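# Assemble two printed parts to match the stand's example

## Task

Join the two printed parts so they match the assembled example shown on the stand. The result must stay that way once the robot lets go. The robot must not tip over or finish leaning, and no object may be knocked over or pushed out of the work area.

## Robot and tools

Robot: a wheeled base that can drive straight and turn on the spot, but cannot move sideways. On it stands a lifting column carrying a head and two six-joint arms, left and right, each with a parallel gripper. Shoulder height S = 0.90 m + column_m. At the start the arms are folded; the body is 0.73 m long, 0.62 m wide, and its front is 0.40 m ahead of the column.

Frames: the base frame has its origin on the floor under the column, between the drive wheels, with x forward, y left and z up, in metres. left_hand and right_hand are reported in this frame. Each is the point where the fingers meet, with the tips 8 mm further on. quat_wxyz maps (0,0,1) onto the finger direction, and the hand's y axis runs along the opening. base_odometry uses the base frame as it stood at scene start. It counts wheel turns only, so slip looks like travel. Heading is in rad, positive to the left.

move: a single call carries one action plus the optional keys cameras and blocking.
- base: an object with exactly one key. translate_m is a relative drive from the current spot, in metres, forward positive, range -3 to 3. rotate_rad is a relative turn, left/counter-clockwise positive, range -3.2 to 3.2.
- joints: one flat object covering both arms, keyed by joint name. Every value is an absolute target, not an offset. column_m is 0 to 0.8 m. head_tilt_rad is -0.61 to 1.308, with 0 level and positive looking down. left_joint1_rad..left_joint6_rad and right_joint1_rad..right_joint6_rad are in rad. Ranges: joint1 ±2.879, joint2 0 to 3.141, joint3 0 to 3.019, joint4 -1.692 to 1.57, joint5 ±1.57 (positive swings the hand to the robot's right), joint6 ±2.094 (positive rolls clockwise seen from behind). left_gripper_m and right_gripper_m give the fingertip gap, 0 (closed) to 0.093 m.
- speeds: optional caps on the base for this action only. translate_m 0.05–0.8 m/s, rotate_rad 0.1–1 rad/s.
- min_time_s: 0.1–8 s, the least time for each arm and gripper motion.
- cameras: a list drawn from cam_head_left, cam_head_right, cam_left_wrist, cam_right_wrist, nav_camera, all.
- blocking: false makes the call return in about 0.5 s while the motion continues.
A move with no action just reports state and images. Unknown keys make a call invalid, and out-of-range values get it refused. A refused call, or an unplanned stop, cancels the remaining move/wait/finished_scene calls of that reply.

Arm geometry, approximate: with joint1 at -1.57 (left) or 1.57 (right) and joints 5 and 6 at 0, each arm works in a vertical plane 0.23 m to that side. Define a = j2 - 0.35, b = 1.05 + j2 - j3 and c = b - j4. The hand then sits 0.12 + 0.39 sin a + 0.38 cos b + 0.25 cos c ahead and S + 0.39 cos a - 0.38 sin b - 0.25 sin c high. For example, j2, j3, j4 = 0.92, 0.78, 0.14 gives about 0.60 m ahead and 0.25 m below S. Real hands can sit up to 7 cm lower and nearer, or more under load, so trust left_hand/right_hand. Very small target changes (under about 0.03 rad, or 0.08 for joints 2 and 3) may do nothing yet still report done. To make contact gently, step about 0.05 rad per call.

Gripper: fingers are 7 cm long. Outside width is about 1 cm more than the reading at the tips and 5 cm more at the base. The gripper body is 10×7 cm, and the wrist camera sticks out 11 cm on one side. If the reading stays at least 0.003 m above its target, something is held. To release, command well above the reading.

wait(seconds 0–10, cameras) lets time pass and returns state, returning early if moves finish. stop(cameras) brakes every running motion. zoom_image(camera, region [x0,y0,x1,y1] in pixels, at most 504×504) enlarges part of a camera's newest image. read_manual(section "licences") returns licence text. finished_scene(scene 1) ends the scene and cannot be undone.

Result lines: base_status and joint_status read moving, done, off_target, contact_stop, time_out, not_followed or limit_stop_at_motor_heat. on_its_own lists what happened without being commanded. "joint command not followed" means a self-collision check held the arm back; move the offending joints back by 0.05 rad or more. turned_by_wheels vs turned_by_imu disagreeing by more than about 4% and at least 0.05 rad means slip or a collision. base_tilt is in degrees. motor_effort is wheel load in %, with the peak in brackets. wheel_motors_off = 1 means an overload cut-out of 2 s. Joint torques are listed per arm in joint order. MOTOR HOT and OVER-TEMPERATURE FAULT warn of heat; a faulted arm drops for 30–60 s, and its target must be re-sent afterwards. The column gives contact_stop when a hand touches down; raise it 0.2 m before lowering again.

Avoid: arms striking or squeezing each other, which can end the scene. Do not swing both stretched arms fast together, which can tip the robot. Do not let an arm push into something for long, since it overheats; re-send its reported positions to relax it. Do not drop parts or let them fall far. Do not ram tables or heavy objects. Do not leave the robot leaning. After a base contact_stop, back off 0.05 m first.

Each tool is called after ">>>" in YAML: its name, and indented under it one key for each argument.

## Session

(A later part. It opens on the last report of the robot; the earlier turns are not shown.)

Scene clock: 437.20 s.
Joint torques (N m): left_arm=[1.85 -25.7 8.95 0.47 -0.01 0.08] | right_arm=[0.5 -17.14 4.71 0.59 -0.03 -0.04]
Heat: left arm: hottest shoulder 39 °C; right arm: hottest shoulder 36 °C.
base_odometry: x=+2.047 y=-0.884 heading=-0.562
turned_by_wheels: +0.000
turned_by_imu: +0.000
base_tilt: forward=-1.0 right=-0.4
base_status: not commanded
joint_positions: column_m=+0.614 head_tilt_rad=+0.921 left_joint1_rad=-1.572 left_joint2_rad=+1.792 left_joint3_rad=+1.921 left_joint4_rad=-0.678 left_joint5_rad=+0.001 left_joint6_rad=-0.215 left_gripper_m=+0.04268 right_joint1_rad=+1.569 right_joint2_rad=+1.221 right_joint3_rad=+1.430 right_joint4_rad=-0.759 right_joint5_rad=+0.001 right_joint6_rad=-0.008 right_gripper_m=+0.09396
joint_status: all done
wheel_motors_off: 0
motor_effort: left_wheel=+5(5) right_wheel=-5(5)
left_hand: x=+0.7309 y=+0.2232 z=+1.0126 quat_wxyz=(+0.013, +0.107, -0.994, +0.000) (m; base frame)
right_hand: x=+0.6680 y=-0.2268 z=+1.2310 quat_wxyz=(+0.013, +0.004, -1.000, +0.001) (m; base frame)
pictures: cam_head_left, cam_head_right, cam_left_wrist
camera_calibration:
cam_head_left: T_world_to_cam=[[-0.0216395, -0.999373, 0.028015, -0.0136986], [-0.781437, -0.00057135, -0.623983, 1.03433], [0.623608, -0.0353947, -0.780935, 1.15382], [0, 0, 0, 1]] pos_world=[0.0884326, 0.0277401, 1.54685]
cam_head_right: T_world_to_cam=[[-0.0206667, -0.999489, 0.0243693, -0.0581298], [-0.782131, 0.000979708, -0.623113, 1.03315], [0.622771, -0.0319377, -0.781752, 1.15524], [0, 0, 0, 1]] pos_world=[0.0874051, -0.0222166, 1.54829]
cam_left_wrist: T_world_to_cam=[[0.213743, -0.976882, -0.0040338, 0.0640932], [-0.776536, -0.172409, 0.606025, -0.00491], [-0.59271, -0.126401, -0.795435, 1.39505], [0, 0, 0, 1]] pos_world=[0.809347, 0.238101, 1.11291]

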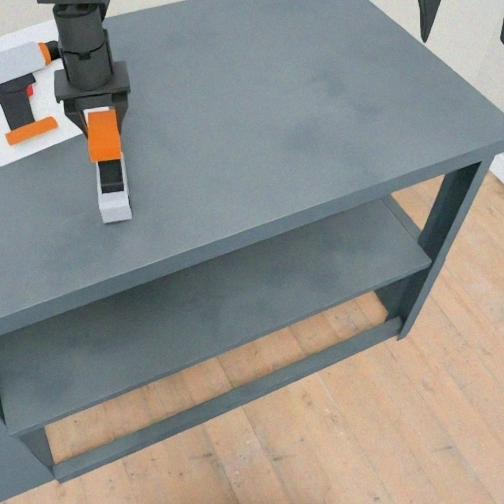

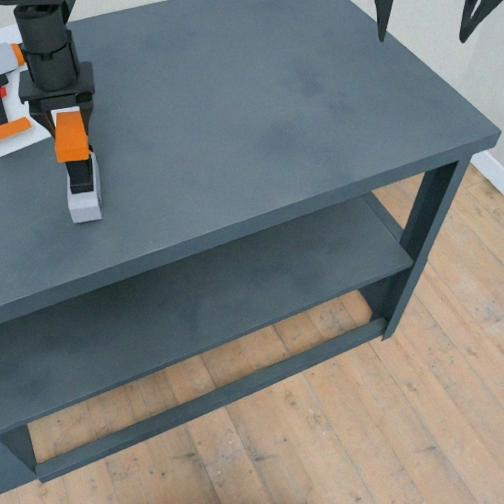

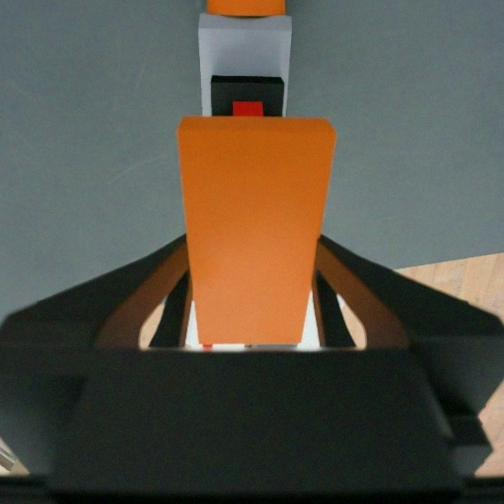

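>>> move:
  joints: {"column_m": 0.606}
  cameras: ["cam_head_left", "cam_head_right", "cam_left_wrist"]

>>> zoom_image:
  camera: "cam_head_right"
  region: [60, 150, 130, 220]

>>> zoom_image:
  camera: "cam_left_wrist"
  region: [180, 0, 310, 130]

Scene clock: 441.67 s.
Joint torques (N m): left_arm=[1.61 -25.17 9.07 1.29 0.01 0.07] | right_arm=[1.14 -17.67 4.67 0.57 -0.05 -0.05]
Heat: left arm: hottest shoulder 39 °C; right arm: hottest shoulder 36 °C.
move: done
base_odometry: x=+2.047 y=-0.884 heading=-0.562
turned_by_wheels: +0.000
turned_by_imu: +0.000
base_tilt: forward=-0.9 right=-0.4
base_status: not commanded
joint_positions: column_m=+0.606 head_tilt_rad=+0.921 left_joint1_rad=-1.572 left_joint2_rad=+1.779 left_joint3_rad=+1.921 left_joint4_rad=-0.697 left_joint5_rad=+0.001 left_joint6_rad=-0.215 left_gripper_m=+0.04268 right_joint1_rad=+1.569 right_joint2_rad=+1.221 right_joint3_rad=+1.430 right_joint4_rad=-0.759 right_joint5_rad=+0.001 right_joint6_rad=-0.008 right_gripper_m=+0.09396
joint_status: all done
wheel_motors_off: 0
motor_effort: left_wheel=+6(7) right_wheel=-6(6)
left_hand: x=+0.7327 y=+0.2232 z=+1.0127 quat_wxyz=(+0.016, +0.107, -0.994, -0.001) (m; base frame)
right_hand: x=+0.6681 y=-0.2268 z=+1.2232 quat_wxyz=(+0.013, +0.004, -1.000, +0.001) (m; base frame)
pictures: cam_head_left, cam_head_right, cam_left_wrist
camera_calibration:
cam_head_left: T_world_to_cam=[[-0.0216395, -0.999373, 0.028015, -0.0134745], [-0.781437, -0.00057135, -0.623983, 1.02934], [0.623608, -0.0353947, -0.780935, 1.14757], [0, 0, 0, 1]] pos_world=[0.0884326, 0.0277401, 1.53885]
cam_head_right: T_world_to_cam=[[-0.0206667, -0.999489, 0.0243693, -0.0579348], [-0.782131, 0.000979708, -0.623113, 1.02816], [0.622771, -0.0319377, -0.781752, 1.14898], [0, 0, 0, 1]] pos_world=[0.0874051, -0.0222166, 1.54029]
cam_left_wrist: T_world_to_cam=[[0.213717, -0.976881, -0.00532872, 0.0650367], [-0.772857, -0.172413, 0.61071, -0.010985], [-0.59751, -0.126401, -0.791837, 1.39605], [0, 0, 0, 1]] pos_world=[0.811762, 0.238101, 1.1125]

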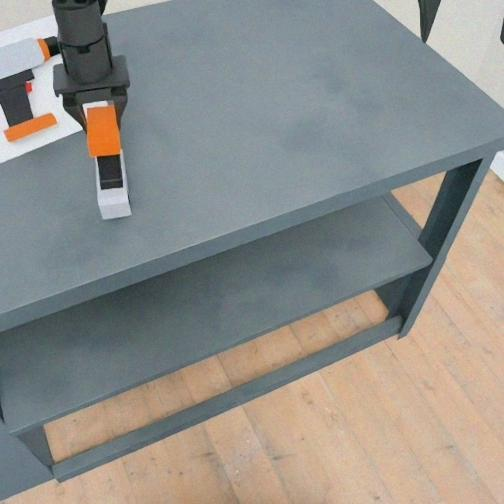

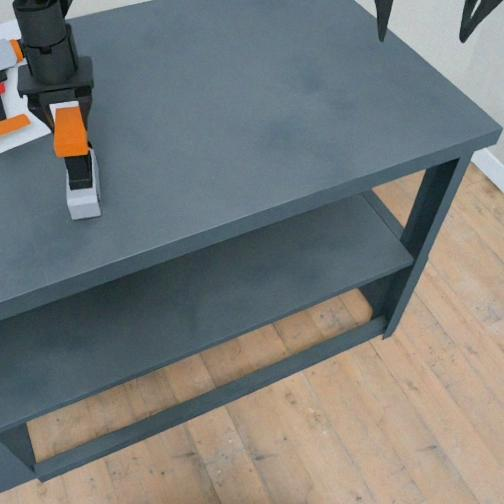

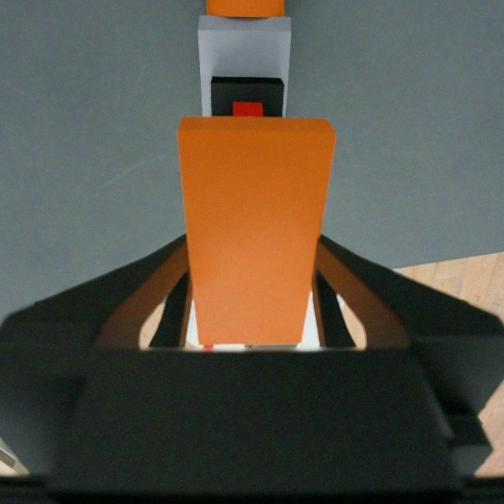

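Scaled by 7.200 from the camera's 504x504 image, which has a finer 720x720 frame.

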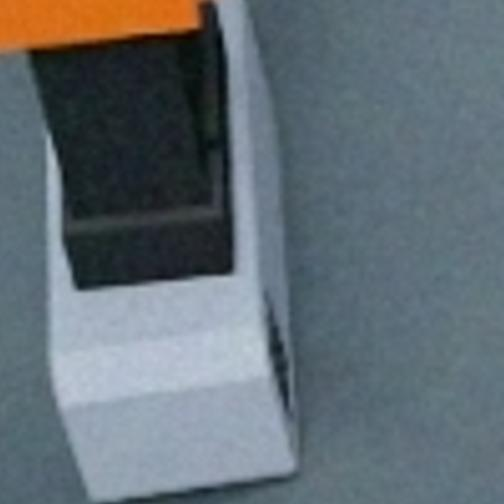

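Scaled by 3.877 from the camera's 504x504 image, which has a finer 720x720 frame.

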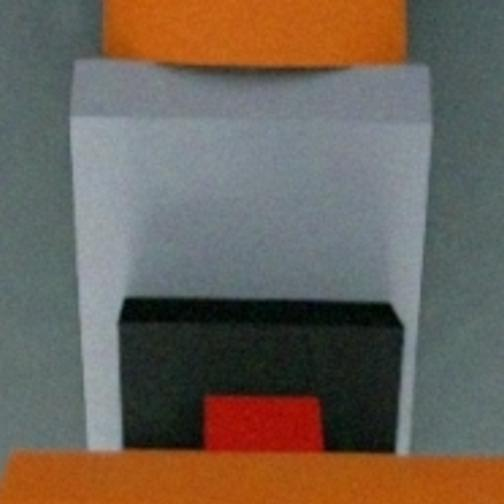

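>>> move:
  joints: {"column_m": 0.613}

>>> move:
  joints: {"left_gripper_m": 0.06}
  min_time_s: 3
  cameras: ["cam_head_left", "cam_head_right", "cam_left_wrist"]

>>> zoom_image:
  camera: "cam_head_left"
  region: [60, 80, 180, 240]

>>> zoom_image:
  camera: "cam_left_wrist"
  region: [180, 0, 310, 130]

Scene clock: 454.67 s.
Joint torques (N m): left_arm=[1.44 -25.93 8.9 0.87 0.01 0.08] | right_arm=[0.38 -17.73 4.67 0.53 -0.02 -0.05]
Heat: left arm: hottest shoulder 40 °C; right arm: hottest shoulder 36 °C.
move: done
base_odometry: x=+2.047 y=-0.884 heading=-0.562
turned_by_wheels: +0.000
turned_by_imu: +0.000
base_tilt: forward=-0.9 right=-0.5
base_status: not commanded
joint_positions: column_m=+0.613 head_tilt_rad=+0.921 left_joint1_rad=-1.572 left_joint2_rad=+1.787 left_joint3_rad=+1.921 left_joint4_rad=-0.690 left_joint5_rad=+0.001 left_joint6_rad=-0.215 left_gripper_m=+0.04268 right_joint1_rad=+1.569 right_joint2_rad=+1.220 right_joint3_rad=+1.430 right_joint4_rad=-0.759 right_joint5_rad=+0.001 right_joint6_rad=-0.008 right_gripper_m=+0.09396
joint_status: all done
wheel_motors_off: 0
motor_effort: left_wheel=+6(7) right_wheel=-5(6)
left_hand: x=+0.7308 y=+0.2232 z=+1.0148 quat_wxyz=(+0.016, +0.107, -0.994, -0.001) (m; base frame)
right_hand: x=+0.6683 y=-0.2268 z=+1.2304 quat_wxyz=(+0.013, +0.004, -1.000, +0.001) (m; base frame)
pictures: none

Scene clock: 457.97 s.
Joint torques (N m): left_arm=[2.08 -25.82 9.01 0.83 0.01 0.1] | right_arm=[0.91 -17.38 4.72 0.44 -0.07 -0.08]
Heat: left arm: hottest shoulder 39 °C; right arm: hottest shoulder 35 °C.
move: done
base_odometry: x=+2.047 y=-0.884 heading=-0.562
turned_by_wheels: +0.000
turned_by_imu: +0.000
base_tilt: forward=-0.8 right=-0.3
base_status: not commanded
joint_positions: column_m=+0.613 head_tilt_rad=+0.921 left_joint1_rad=-1.572 left_joint2_rad=+1.787 left_joint3_rad=+1.921 left_joint4_rad=-0.690 left_joint5_rad=+0.000 left_joint6_rad=-0.215 left_gripper_m=+0.05991 right_joint1_rad=+1.569 right_joint2_rad=+1.220 right_joint3_rad=+1.430 right_joint4_rad=-0.759 right_joint5_rad=+0.001 right_joint6_rad=-0.008 right_gripper_m=+0.09396
joint_status: all done
wheel_motors_off: 0
motor_effort: left_wheel=+6(7) right_wheel=-6(6)
left_hand: x=+0.7308 y=+0.2233 z=+1.0148 quat_wxyz=(+0.016, +0.107, -0.994, -0.001) (m; base frame)
right_hand: x=+0.6683 y=-0.2268 z=+1.2304 quat_wxyz=(+0.013, +0.004, -1.000, +0.001) (m; base frame)
pictures: cam_head_left, cam_head_right, cam_left_wrist
camera_calibration:
cam_head_left: T_world_to_cam=[[-0.0216395, -0.999373, 0.028015, -0.013665], [-0.781437, -0.00057135, -0.623983, 1.03358], [0.623608, -0.0353947, -0.780935, 1.15288], [0, 0, 0, 1]] pos_world=[0.0884326, 0.0277401, 1.54565]
cam_head_right: T_world_to_cam=[[-0.0206667, -0.999489, 0.0243693, -0.0581005], [-0.782131, 0.000979708, -0.623113, 1.0324], [0.622771, -0.0319377, -0.781752, 1.1543], [0, 0, 0, 1]] pos_world=[0.0874051, -0.0222166, 1.54709]
cam_left_wrist: T_world_to_cam=[[0.213694, -0.976884, -0.00567992, 0.0658855], [-0.772882, -0.172618, 0.610619, -0.0136422], [-0.597485, -0.126095, -0.791904, 1.3965], [0, 0, 0, 1]] pos_world=[0.809762, 0.2381, 1.1146]

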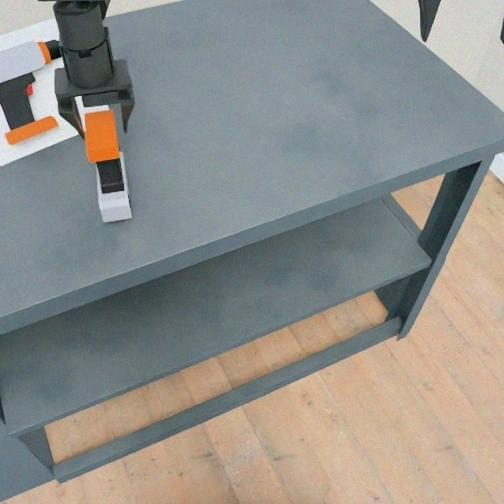

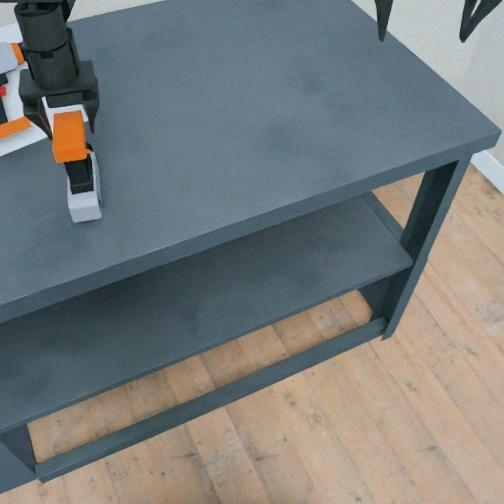

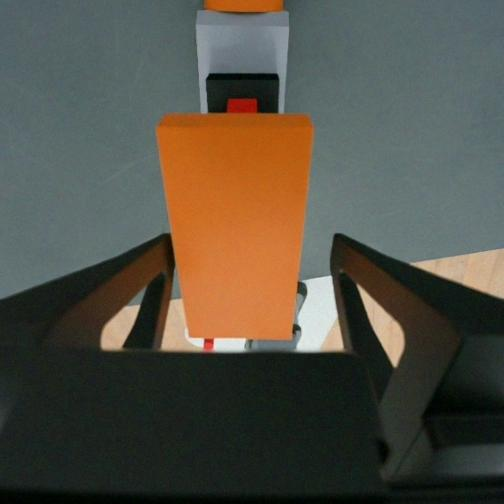

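Scaled by 3.150 from the camera's 504x504 image, which has a finer 720x720 frame.

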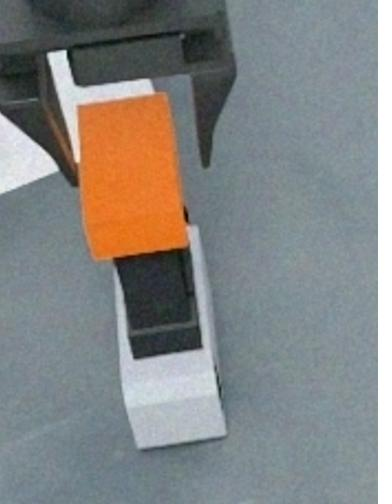

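Scaled by 3.877 from the camera's 504x504 image, which has a finer 720x720 frame.

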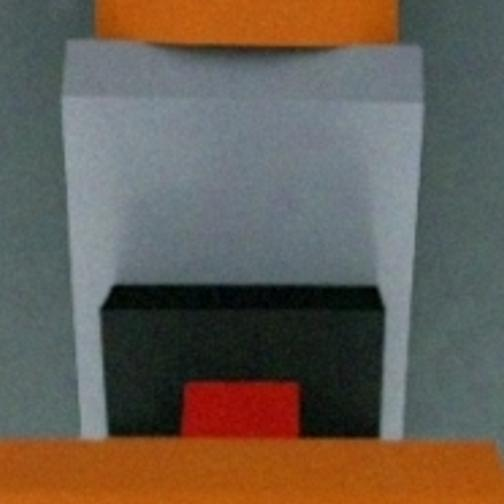

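>>> move:
  joints: {"left_gripper_m": 0.09}
  min_time_s: 2

>>> move:
  joints: {"column_m": 0.78}

>>> move:
  base: {"translate_m": -0.15}
  speeds: {"translate_m": 0.2}
  cameras: ["all"]

>>> zoom_image:
  camera: "cam_head_left"
  region: [40, 60, 200, 220]

>>> zoom_image:
  camera: "cam_head_right"
  region: [20, 60, 180, 220]

Scene clock: 468.43 s.
Joint torques (N m): left_arm=[1.61 -25.64 8.92 0.95 0.03 0.04] | right_arm=[0.97 -17.14 4.86 0.54 -0.04 -0.07]
Heat: left arm: hottest shoulder 38 °C; right arm: hottest shoulder 35 °C.
move: done
base_odometry: x=+2.047 y=-0.884 heading=-0.562
turned_by_wheels: +0.000
turned_by_imu: +0.000
base_tilt: forward=-1.0 right=-0.4
base_status: not commanded
joint_positions: column_m=+0.613 head_tilt_rad=+0.921 left_joint1_rad=-1.572 left_joint2_rad=+1.787 left_joint3_rad=+1.921 left_joint4_rad=-0.690 left_joint5_rad=+0.000 left_joint6_rad=-0.215 left_gripper_m=+0.08988 right_joint1_rad=+1.569 right_joint2_rad=+1.220 right_joint3_rad=+1.430 right_joint4_rad=-0.759 right_joint5_rad=+0.001 right_joint6_rad=-0.008 right_gripper_m=+0.09396
joint_status: all done
wheel_motors_off: 0
motor_effort: left_wheel=+7(7) right_wheel=-5(6)
left_hand: x=+0.7308 y=+0.2233 z=+1.0148 quat_wxyz=(+0.016, +0.107, -0.994, -0.001) (m; base frame)
right_hand: x=+0.6683 y=-0.2268 z=+1.2304 quat_wxyz=(+0.013, +0.004, -1.000, +0.001) (m; base frame)
pictures: none

Scene clock: 471.23 s.
Joint torques (N m): left_arm=[1.2 -26.05 8.95 0.75 0 0.08] | right_arm=[1.03 -17.61 4.86 0.57 -0.02 -0.08]
Heat: left arm: hottest shoulder 38 °C; right arm: hottest shoulder 35 °C.
move: done
base_odometry: x=+2.047 y=-0.884 heading=-0.562
turned_by_wheels: +0.000
turned_by_imu: +0.000
base_tilt: forward=-0.9 right=-0.4
base_status: not commanded
joint_positions: column_m=+0.780 head_tilt_rad=+0.921 left_joint1_rad=-1.572 left_joint2_rad=+1.787 left_joint3_rad=+1.921 left_joint4_rad=-0.689 left_joint5_rad=+0.000 left_joint6_rad=-0.215 left_gripper_m=+0.08988 right_joint1_rad=+1.569 right_joint2_rad=+1.220 right_joint3_rad=+1.430 right_joint4_rad=-0.759 right_joint5_rad=+0.001 right_joint6_rad=-0.008 right_gripper_m=+0.09396
joint_status: all done
wheel_motors_off: 0
motor_effort: left_wheel=+6(7) right_wheel=-5(6)
left_hand: x=+0.7308 y=+0.2233 z=+1.1816 quat_wxyz=(+0.016, +0.107, -0.994, -0.001) (m; base frame)
right_hand: x=+0.6683 y=-0.2268 z=+1.3974 quat_wxyz=(+0.013, +0.004, -1.000, +0.001) (m; base frame)
pictures: none

Scene clock: 473.30 s.
Joint torques (N m): left_arm=[1.85 -25.58 8.7 0.73 0.02 0.05] | right_arm=[1.03 -17.38 4.96 0.42 -0.03 -0.09]
Heat: left arm: hottest shoulder 38 °C; right arm: hottest shoulder 35 °C.
move: done
base_odometry: x=+1.920 y=-0.804 heading=-0.562
turned_by_wheels: -0.001
turned_by_imu: -0.001
base_tilt: forward=-1.0 right=-0.3
base_status: done
joint_positions: column_m=+0.780 head_tilt_rad=+0.922 left_joint1_rad=-1.572 left_joint2_rad=+1.787 left_joint3_rad=+1.923 left_joint4_rad=-0.687 left_joint5_rad=+0.000 left_joint6_rad=-0.215 left_gripper_m=+0.08989 right_joint1_rad=+1.569 right_joint2_rad=+1.220 right_joint3_rad=+1.427 right_joint4_rad=-0.757 right_joint5_rad=+0.001 right_joint6_rad=-0.008 right_gripper_m=+0.09396
joint_status: not commanded
wheel_motors_off: 0
motor_effort: left_wheel=+0(49) right_wheel=+1(46)
left_hand: x=+0.7326 y=+0.2233 z=+1.1821 quat_wxyz=(+0.014, +0.107, -0.994, -0.001) (m; base frame)
right_hand: x=+0.6671 y=-0.2268 z=+1.3969 quat_wxyz=(+0.013, +0.004, -1.000, +0.001) (m; base frame)
pictures: cam_head_left, cam_head_right, cam_left_wrist, cam_right_wrist, nav_camera
camera_calibration:
cam_head_left: T_world_to_cam=[[-0.02163, -0.999373, 0.0280234, -0.0183588], [-0.781662, -0.000571322, -0.623702, 1.13732], [0.623327, -0.0353955, -0.781159, 1.28371], [0, 0, 0, 1]] pos_world=[0.0884322, 0.0277401, 1.71265]
cam_head_right: T_world_to_cam=[[-0.0206585, -0.999489, 0.0243774, -0.0621847], [-0.782355, 0.000979738, -0.622832, 1.136], [0.62249, -0.0319385, -0.781976, 1.28526], [0, 0, 0, 1]] pos_world=[0.0874049, -0.0222166, 1.71409]
cam_left_wrist: T_world_to_cam=[[0.213718, -0.976884, -0.00462894, 0.0651735], [-0.775864, -0.172615, 0.606827, -0.107633], [-0.593599, -0.126098, -0.794821, 1.53064], [0, 0, 0, 1]] pos_world=[0.81115, 0.2381, 1.2822]
cam_right_wrist: T_world_to_cam=[[-0.00560968, -0.999966, -0.00598299, -0.21372], [-0.805473, 0.000972779, 0.592631, -0.285864], [-0.592605, 0.00814361, -0.805452, 1.64903], [0, 0, 0, 1]] pos_world=[0.745769, -0.226864, 1.49635]

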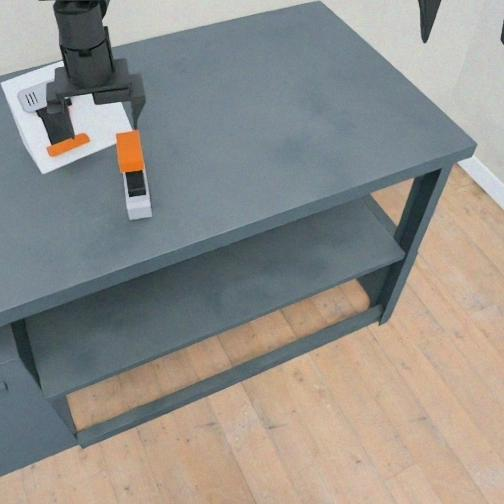

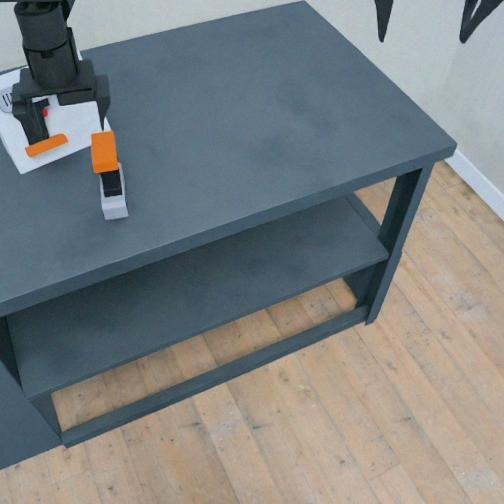

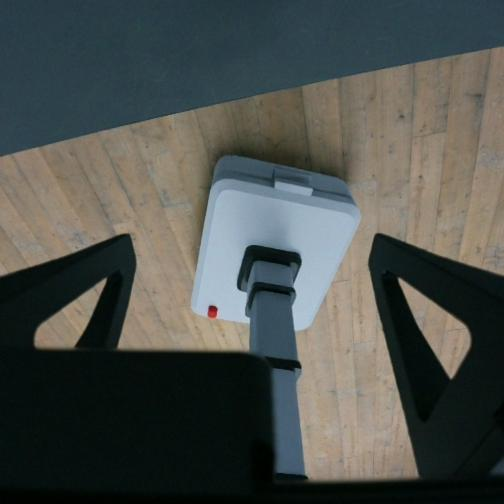

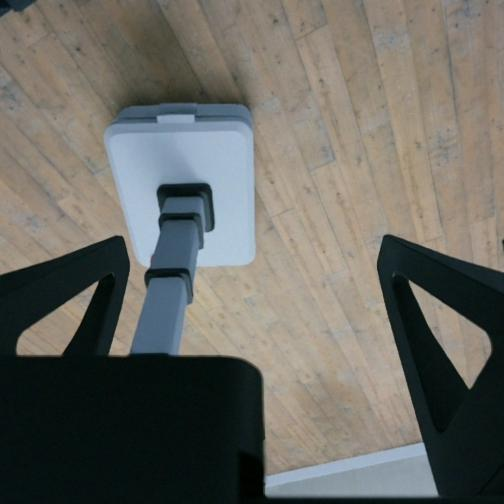

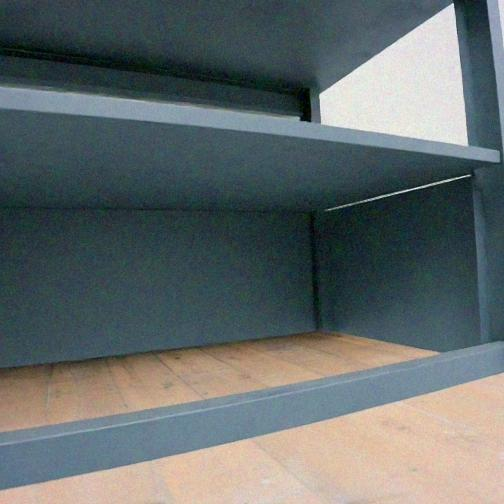

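Scaled by 3.150 from the camera's 504x504 image, which has a finer 720x720 frame.

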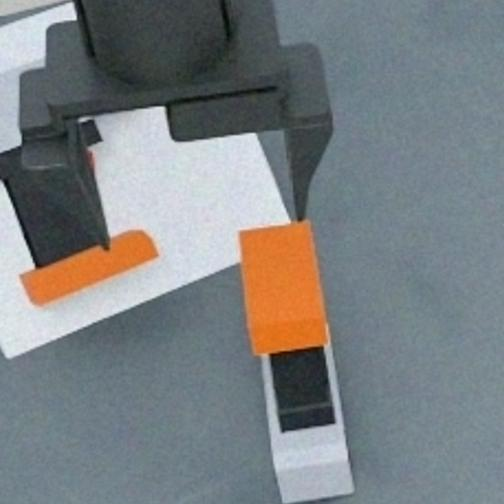

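Scaled by 3.150 from the camera's 504x504 image, which has a finer 720x720 frame.

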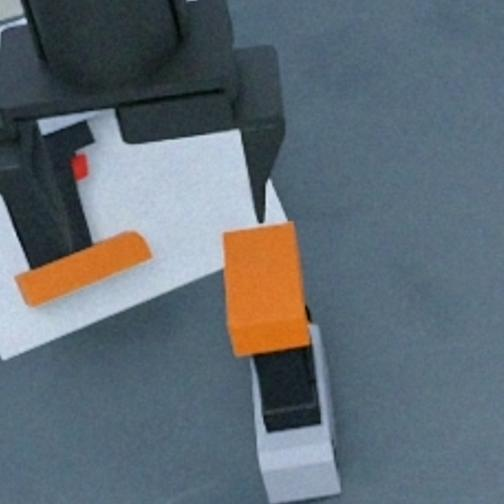

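>>> move:
  base: {"translate_m": -0.45}

>>> move:
  joints: {"column_m": 0.3, "head_tilt_rad": 0.25}

>>> move:
  base: {"rotate_rad": -0.35}
  speeds: {"rotate_rad": 0.5}
  cameras: ["cam_head_left", "cam_head_right"]

Scene clock: 483.13 s.
Joint torques (N m): left_arm=[1.61 -25.64 8.68 0.77 0 0.05] | right_arm=[0.73 -17.08 5.01 0.38 -0.04 -0.06]
Heat: left arm: hottest shoulder 37 °C; right arm: hottest shoulder 35 °C.
move: done
base_odometry: x=+1.539 y=-0.564 heading=-0.562
turned_by_wheels: +0.000
turned_by_imu: +0.001
base_tilt: forward=-0.9 right=-0.4
base_status: done
joint_positions: column_m=+0.780 head_tilt_rad=+0.922 left_joint1_rad=-1.572 left_joint2_rad=+1.787 left_joint3_rad=+1.924 left_joint4_rad=-0.686 left_joint5_rad=+0.000 left_joint6_rad=-0.215 left_gripper_m=+0.08989 right_joint1_rad=+1.569 right_joint2_rad=+1.220 right_joint3_rad=+1.425 right_joint4_rad=-0.757 right_joint5_rad=+0.001 right_joint6_rad=-0.008 right_gripper_m=+0.09396
joint_status: not commanded
wheel_motors_off: 0
motor_effort: left_wheel=+0(42) right_wheel=+0(34)
left_hand: x=+0.7336 y=+0.2233 z=+1.1824 quat_wxyz=(+0.012, +0.107, -0.994, +0.000) (m; base frame)
right_hand: x=+0.6663 y=-0.2268 z=+1.3964 quat_wxyz=(+0.014, +0.004, -1.000, +0.001) (m; base frame)
pictures: none

Scene clock: 489.93 s.
Joint torques (N m): left_arm=[1.67 -25.76 8.65 0.59 0.02 0.04] | right_arm=[0.62 -17.44 5.12 0.38 -0.08 -0.08]
Heat: left arm: hottest shoulder 38 °C; right arm: hottest shoulder 35 °C.
move: done
base_odometry: x=+1.539 y=-0.564 heading=-0.562
turned_by_wheels: +0.000
turned_by_imu: +0.000
base_tilt: forward=-1.1 right=-0.4
base_status: not commanded
joint_positions: column_m=+0.300 head_tilt_rad=+0.269 left_joint1_rad=-1.572 left_joint2_rad=+1.787 left_joint3_rad=+1.924 left_joint4_rad=-0.686 left_joint5_rad=+0.000 left_joint6_rad=-0.215 left_gripper_m=+0.08989 right_joint1_rad=+1.569 right_joint2_rad=+1.219 right_joint3_rad=+1.425 right_joint4_rad=-0.757 right_joint5_rad=+0.001 right_joint6_rad=-0.008 right_gripper_m=+0.09396
joint_status: all done
wheel_motors_off: 0
motor_effort: left_wheel=+0(1) right_wheel=+0(1)
left_hand: x=+0.7336 y=+0.2233 z=+0.7026 quat_wxyz=(+0.012, +0.107, -0.994, +0.000) (m; base frame)
right_hand: x=+0.6664 y=-0.2268 z=+0.9168 quat_wxyz=(+0.014, +0.004, -1.000, +0.001) (m; base frame)
pictures: none

Scene clock: 491.73 s.
Joint torques (N m): left_arm=[2.26 -25.99 8.66 0.73 0.02 0.02] | right_arm=[0.21 -17.55 5.14 0.57 -0.04 -0.08]
Heat: left arm: hottest shoulder 38 °C; right arm: hottest shoulder 35 °C.
move: done
base_odometry: x=+1.539 y=-0.564 heading=-0.912
turned_by_wheels: -0.349
turned_by_imu: -0.346
base_tilt: forward=-0.9 right=-0.4
base_status: done
joint_positions: column_m=+0.300 head_tilt_rad=+0.269 left_joint1_rad=-1.575 left_joint2_rad=+1.787 left_joint3_rad=+1.924 left_joint4_rad=-0.686 left_joint5_rad=+0.000 left_joint6_rad=-0.215 left_gripper_m=+0.08989 right_joint1_rad=+1.569 right_joint2_rad=+1.219 right_joint3_rad=+1.425 right_joint4_rad=-0.757 right_joint5_rad=+0.001 right_joint6_rad=-0.008 right_gripper_m=+0.09396
joint_status: not commanded
wheel_motors_off: 0
motor_effort: left_wheel=+5(49) right_wheel=-3(46)
left_hand: x=+0.7336 y=+0.2210 z=+0.7026 quat_wxyz=(+0.013, +0.106, -0.994, +0.001) (m; base frame)
right_hand: x=+0.6664 y=-0.2264 z=+0.9168 quat_wxyz=(+0.014, +0.004, -1.000, +0.001) (m; base frame)
pictures: cam_head_left, cam_head_right
camera_calibration:
cam_head_left: T_world_to_cam=[[-0.0341978, -0.999373, 0.00914739, 0.0199908], [-0.242826, -0.000569846, -0.97007, 1.25658], [0.969467, -0.0353955, -0.242654, 0.199059], [0, 0, 0, 1]] pos_world=[0.112833, 0.0277401, 1.26709]
cam_head_right: T_world_to_cam=[[-0.0312131, -0.999489, 0.00683888, -0.0274036], [-0.243905, 0.000981213, -0.969799, 1.25651], [0.969297, -0.0319385, -0.243811, 0.200571], [0, 0, 0, 1]] pos_world=[0.111201, -0.0222166, 1.26765]

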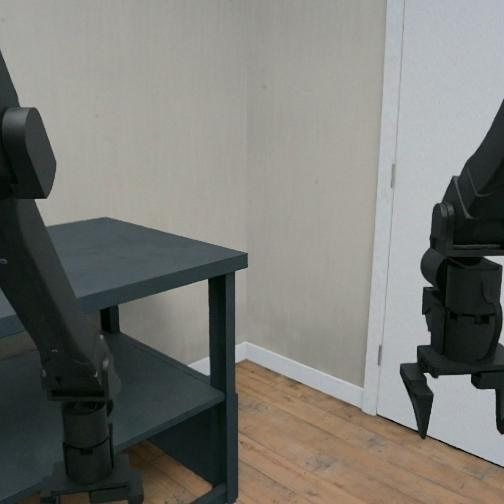

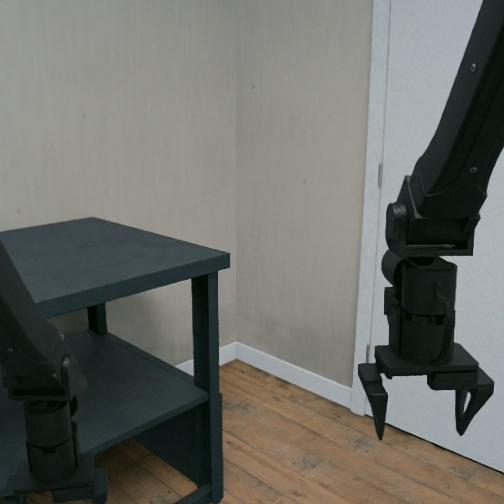

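>>> move:
  base: {"rotate_rad": 0.519}
  speeds: {"rotate_rad": 0.5}
  cameras: ["cam_head_left", "cam_head_right"]

>>> zoom_image:
  camera: "cam_head_right"
  region: [190, 160, 330, 300]

>>> zoom_image:
  camera: "cam_head_left"
  region: [190, 160, 330, 300]

Scene clock: 498.13 s.
Joint torques (N m): left_arm=[1.03 -25.88 8.62 0.66 0.02 0.07] | right_arm=[0.44 -17.26 5.15 0.54 -0.07 -0.06]
Heat: left arm: hottest shoulder 38 °C; right arm: hottest shoulder 35 °C.
move: done
base_odometry: x=+1.539 y=-0.564 heading=-0.394
turned_by_wheels: +0.518
turned_by_imu: +0.515
base_tilt: forward=-0.9 right=-0.5
base_status: done
joint_positions: column_m=+0.300 head_tilt_rad=+0.269 left_joint1_rad=-1.565 left_joint2_rad=+1.787 left_joint3_rad=+1.924 left_joint4_rad=-0.686 left_joint5_rad=+0.000 left_joint6_rad=-0.215 left_gripper_m=+0.08989 right_joint1_rad=+1.569 right_joint2_rad=+1.219 right_joint3_rad=+1.425 right_joint4_rad=-0.757 right_joint5_rad=+0.001 right_joint6_rad=-0.008 right_gripper_m=+0.09397
joint_status: not commanded
wheel_motors_off: 0
motor_effort: left_wheel=+0(39) right_wheel=+1(35)
left_hand: x=+0.7336 y=+0.2288 z=+0.7026 quat_wxyz=(+0.012, +0.109, -0.994, -0.004) (m; base frame)
right_hand: x=+0.6664 y=-0.2264 z=+0.9168 quat_wxyz=(+0.014, +0.004, -1.000, +0.001) (m; base frame)
pictures: cam_head_left, cam_head_right
camera_calibration:
cam_head_left: T_world_to_cam=[[-0.0341978, -0.999373, 0.00914739, 0.0199908], [-0.242826, -0.000569846, -0.97007, 1.25658], [0.969467, -0.0353955, -0.242654, 0.199059], [0, 0, 0, 1]] pos_world=[0.112833, 0.0277401, 1.26709]
cam_head_right: T_world_to_cam=[[-0.0312131, -0.999489, 0.00683888, -0.0274036], [-0.243905, 0.000981213, -0.969799, 1.25651], [0.969297, -0.0319385, -0.243811, 0.200571], [0, 0, 0, 1]] pos_world=[0.111201, -0.0222166, 1.26765]

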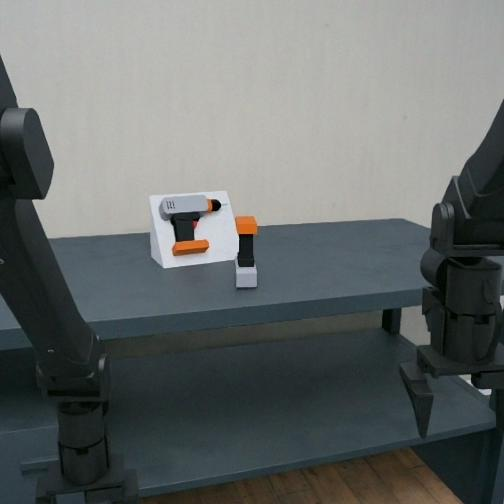

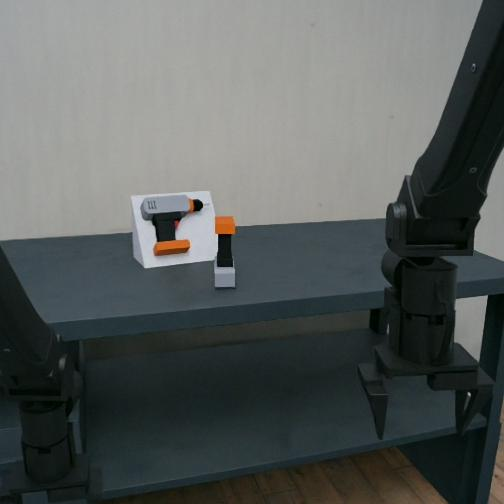

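Scaled by 3.600 from the camera's 504x504 image, which has a finer 720x720 frame.

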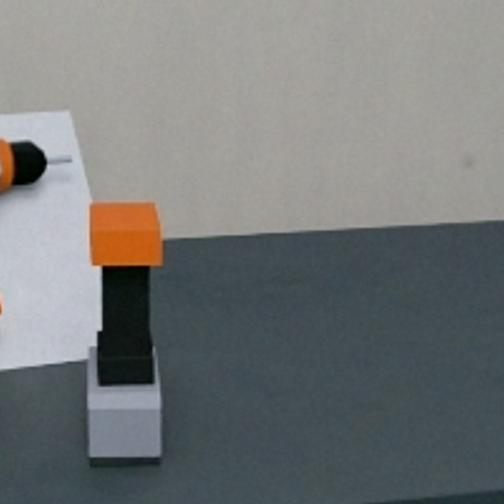

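Scaled by 3.600 from the camera's 504x504 image, which has a finer 720x720 frame.

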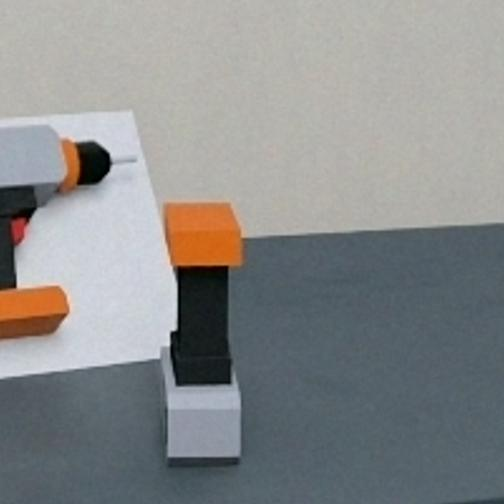

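>>> finished_scene:

The scene is finished: the task was done.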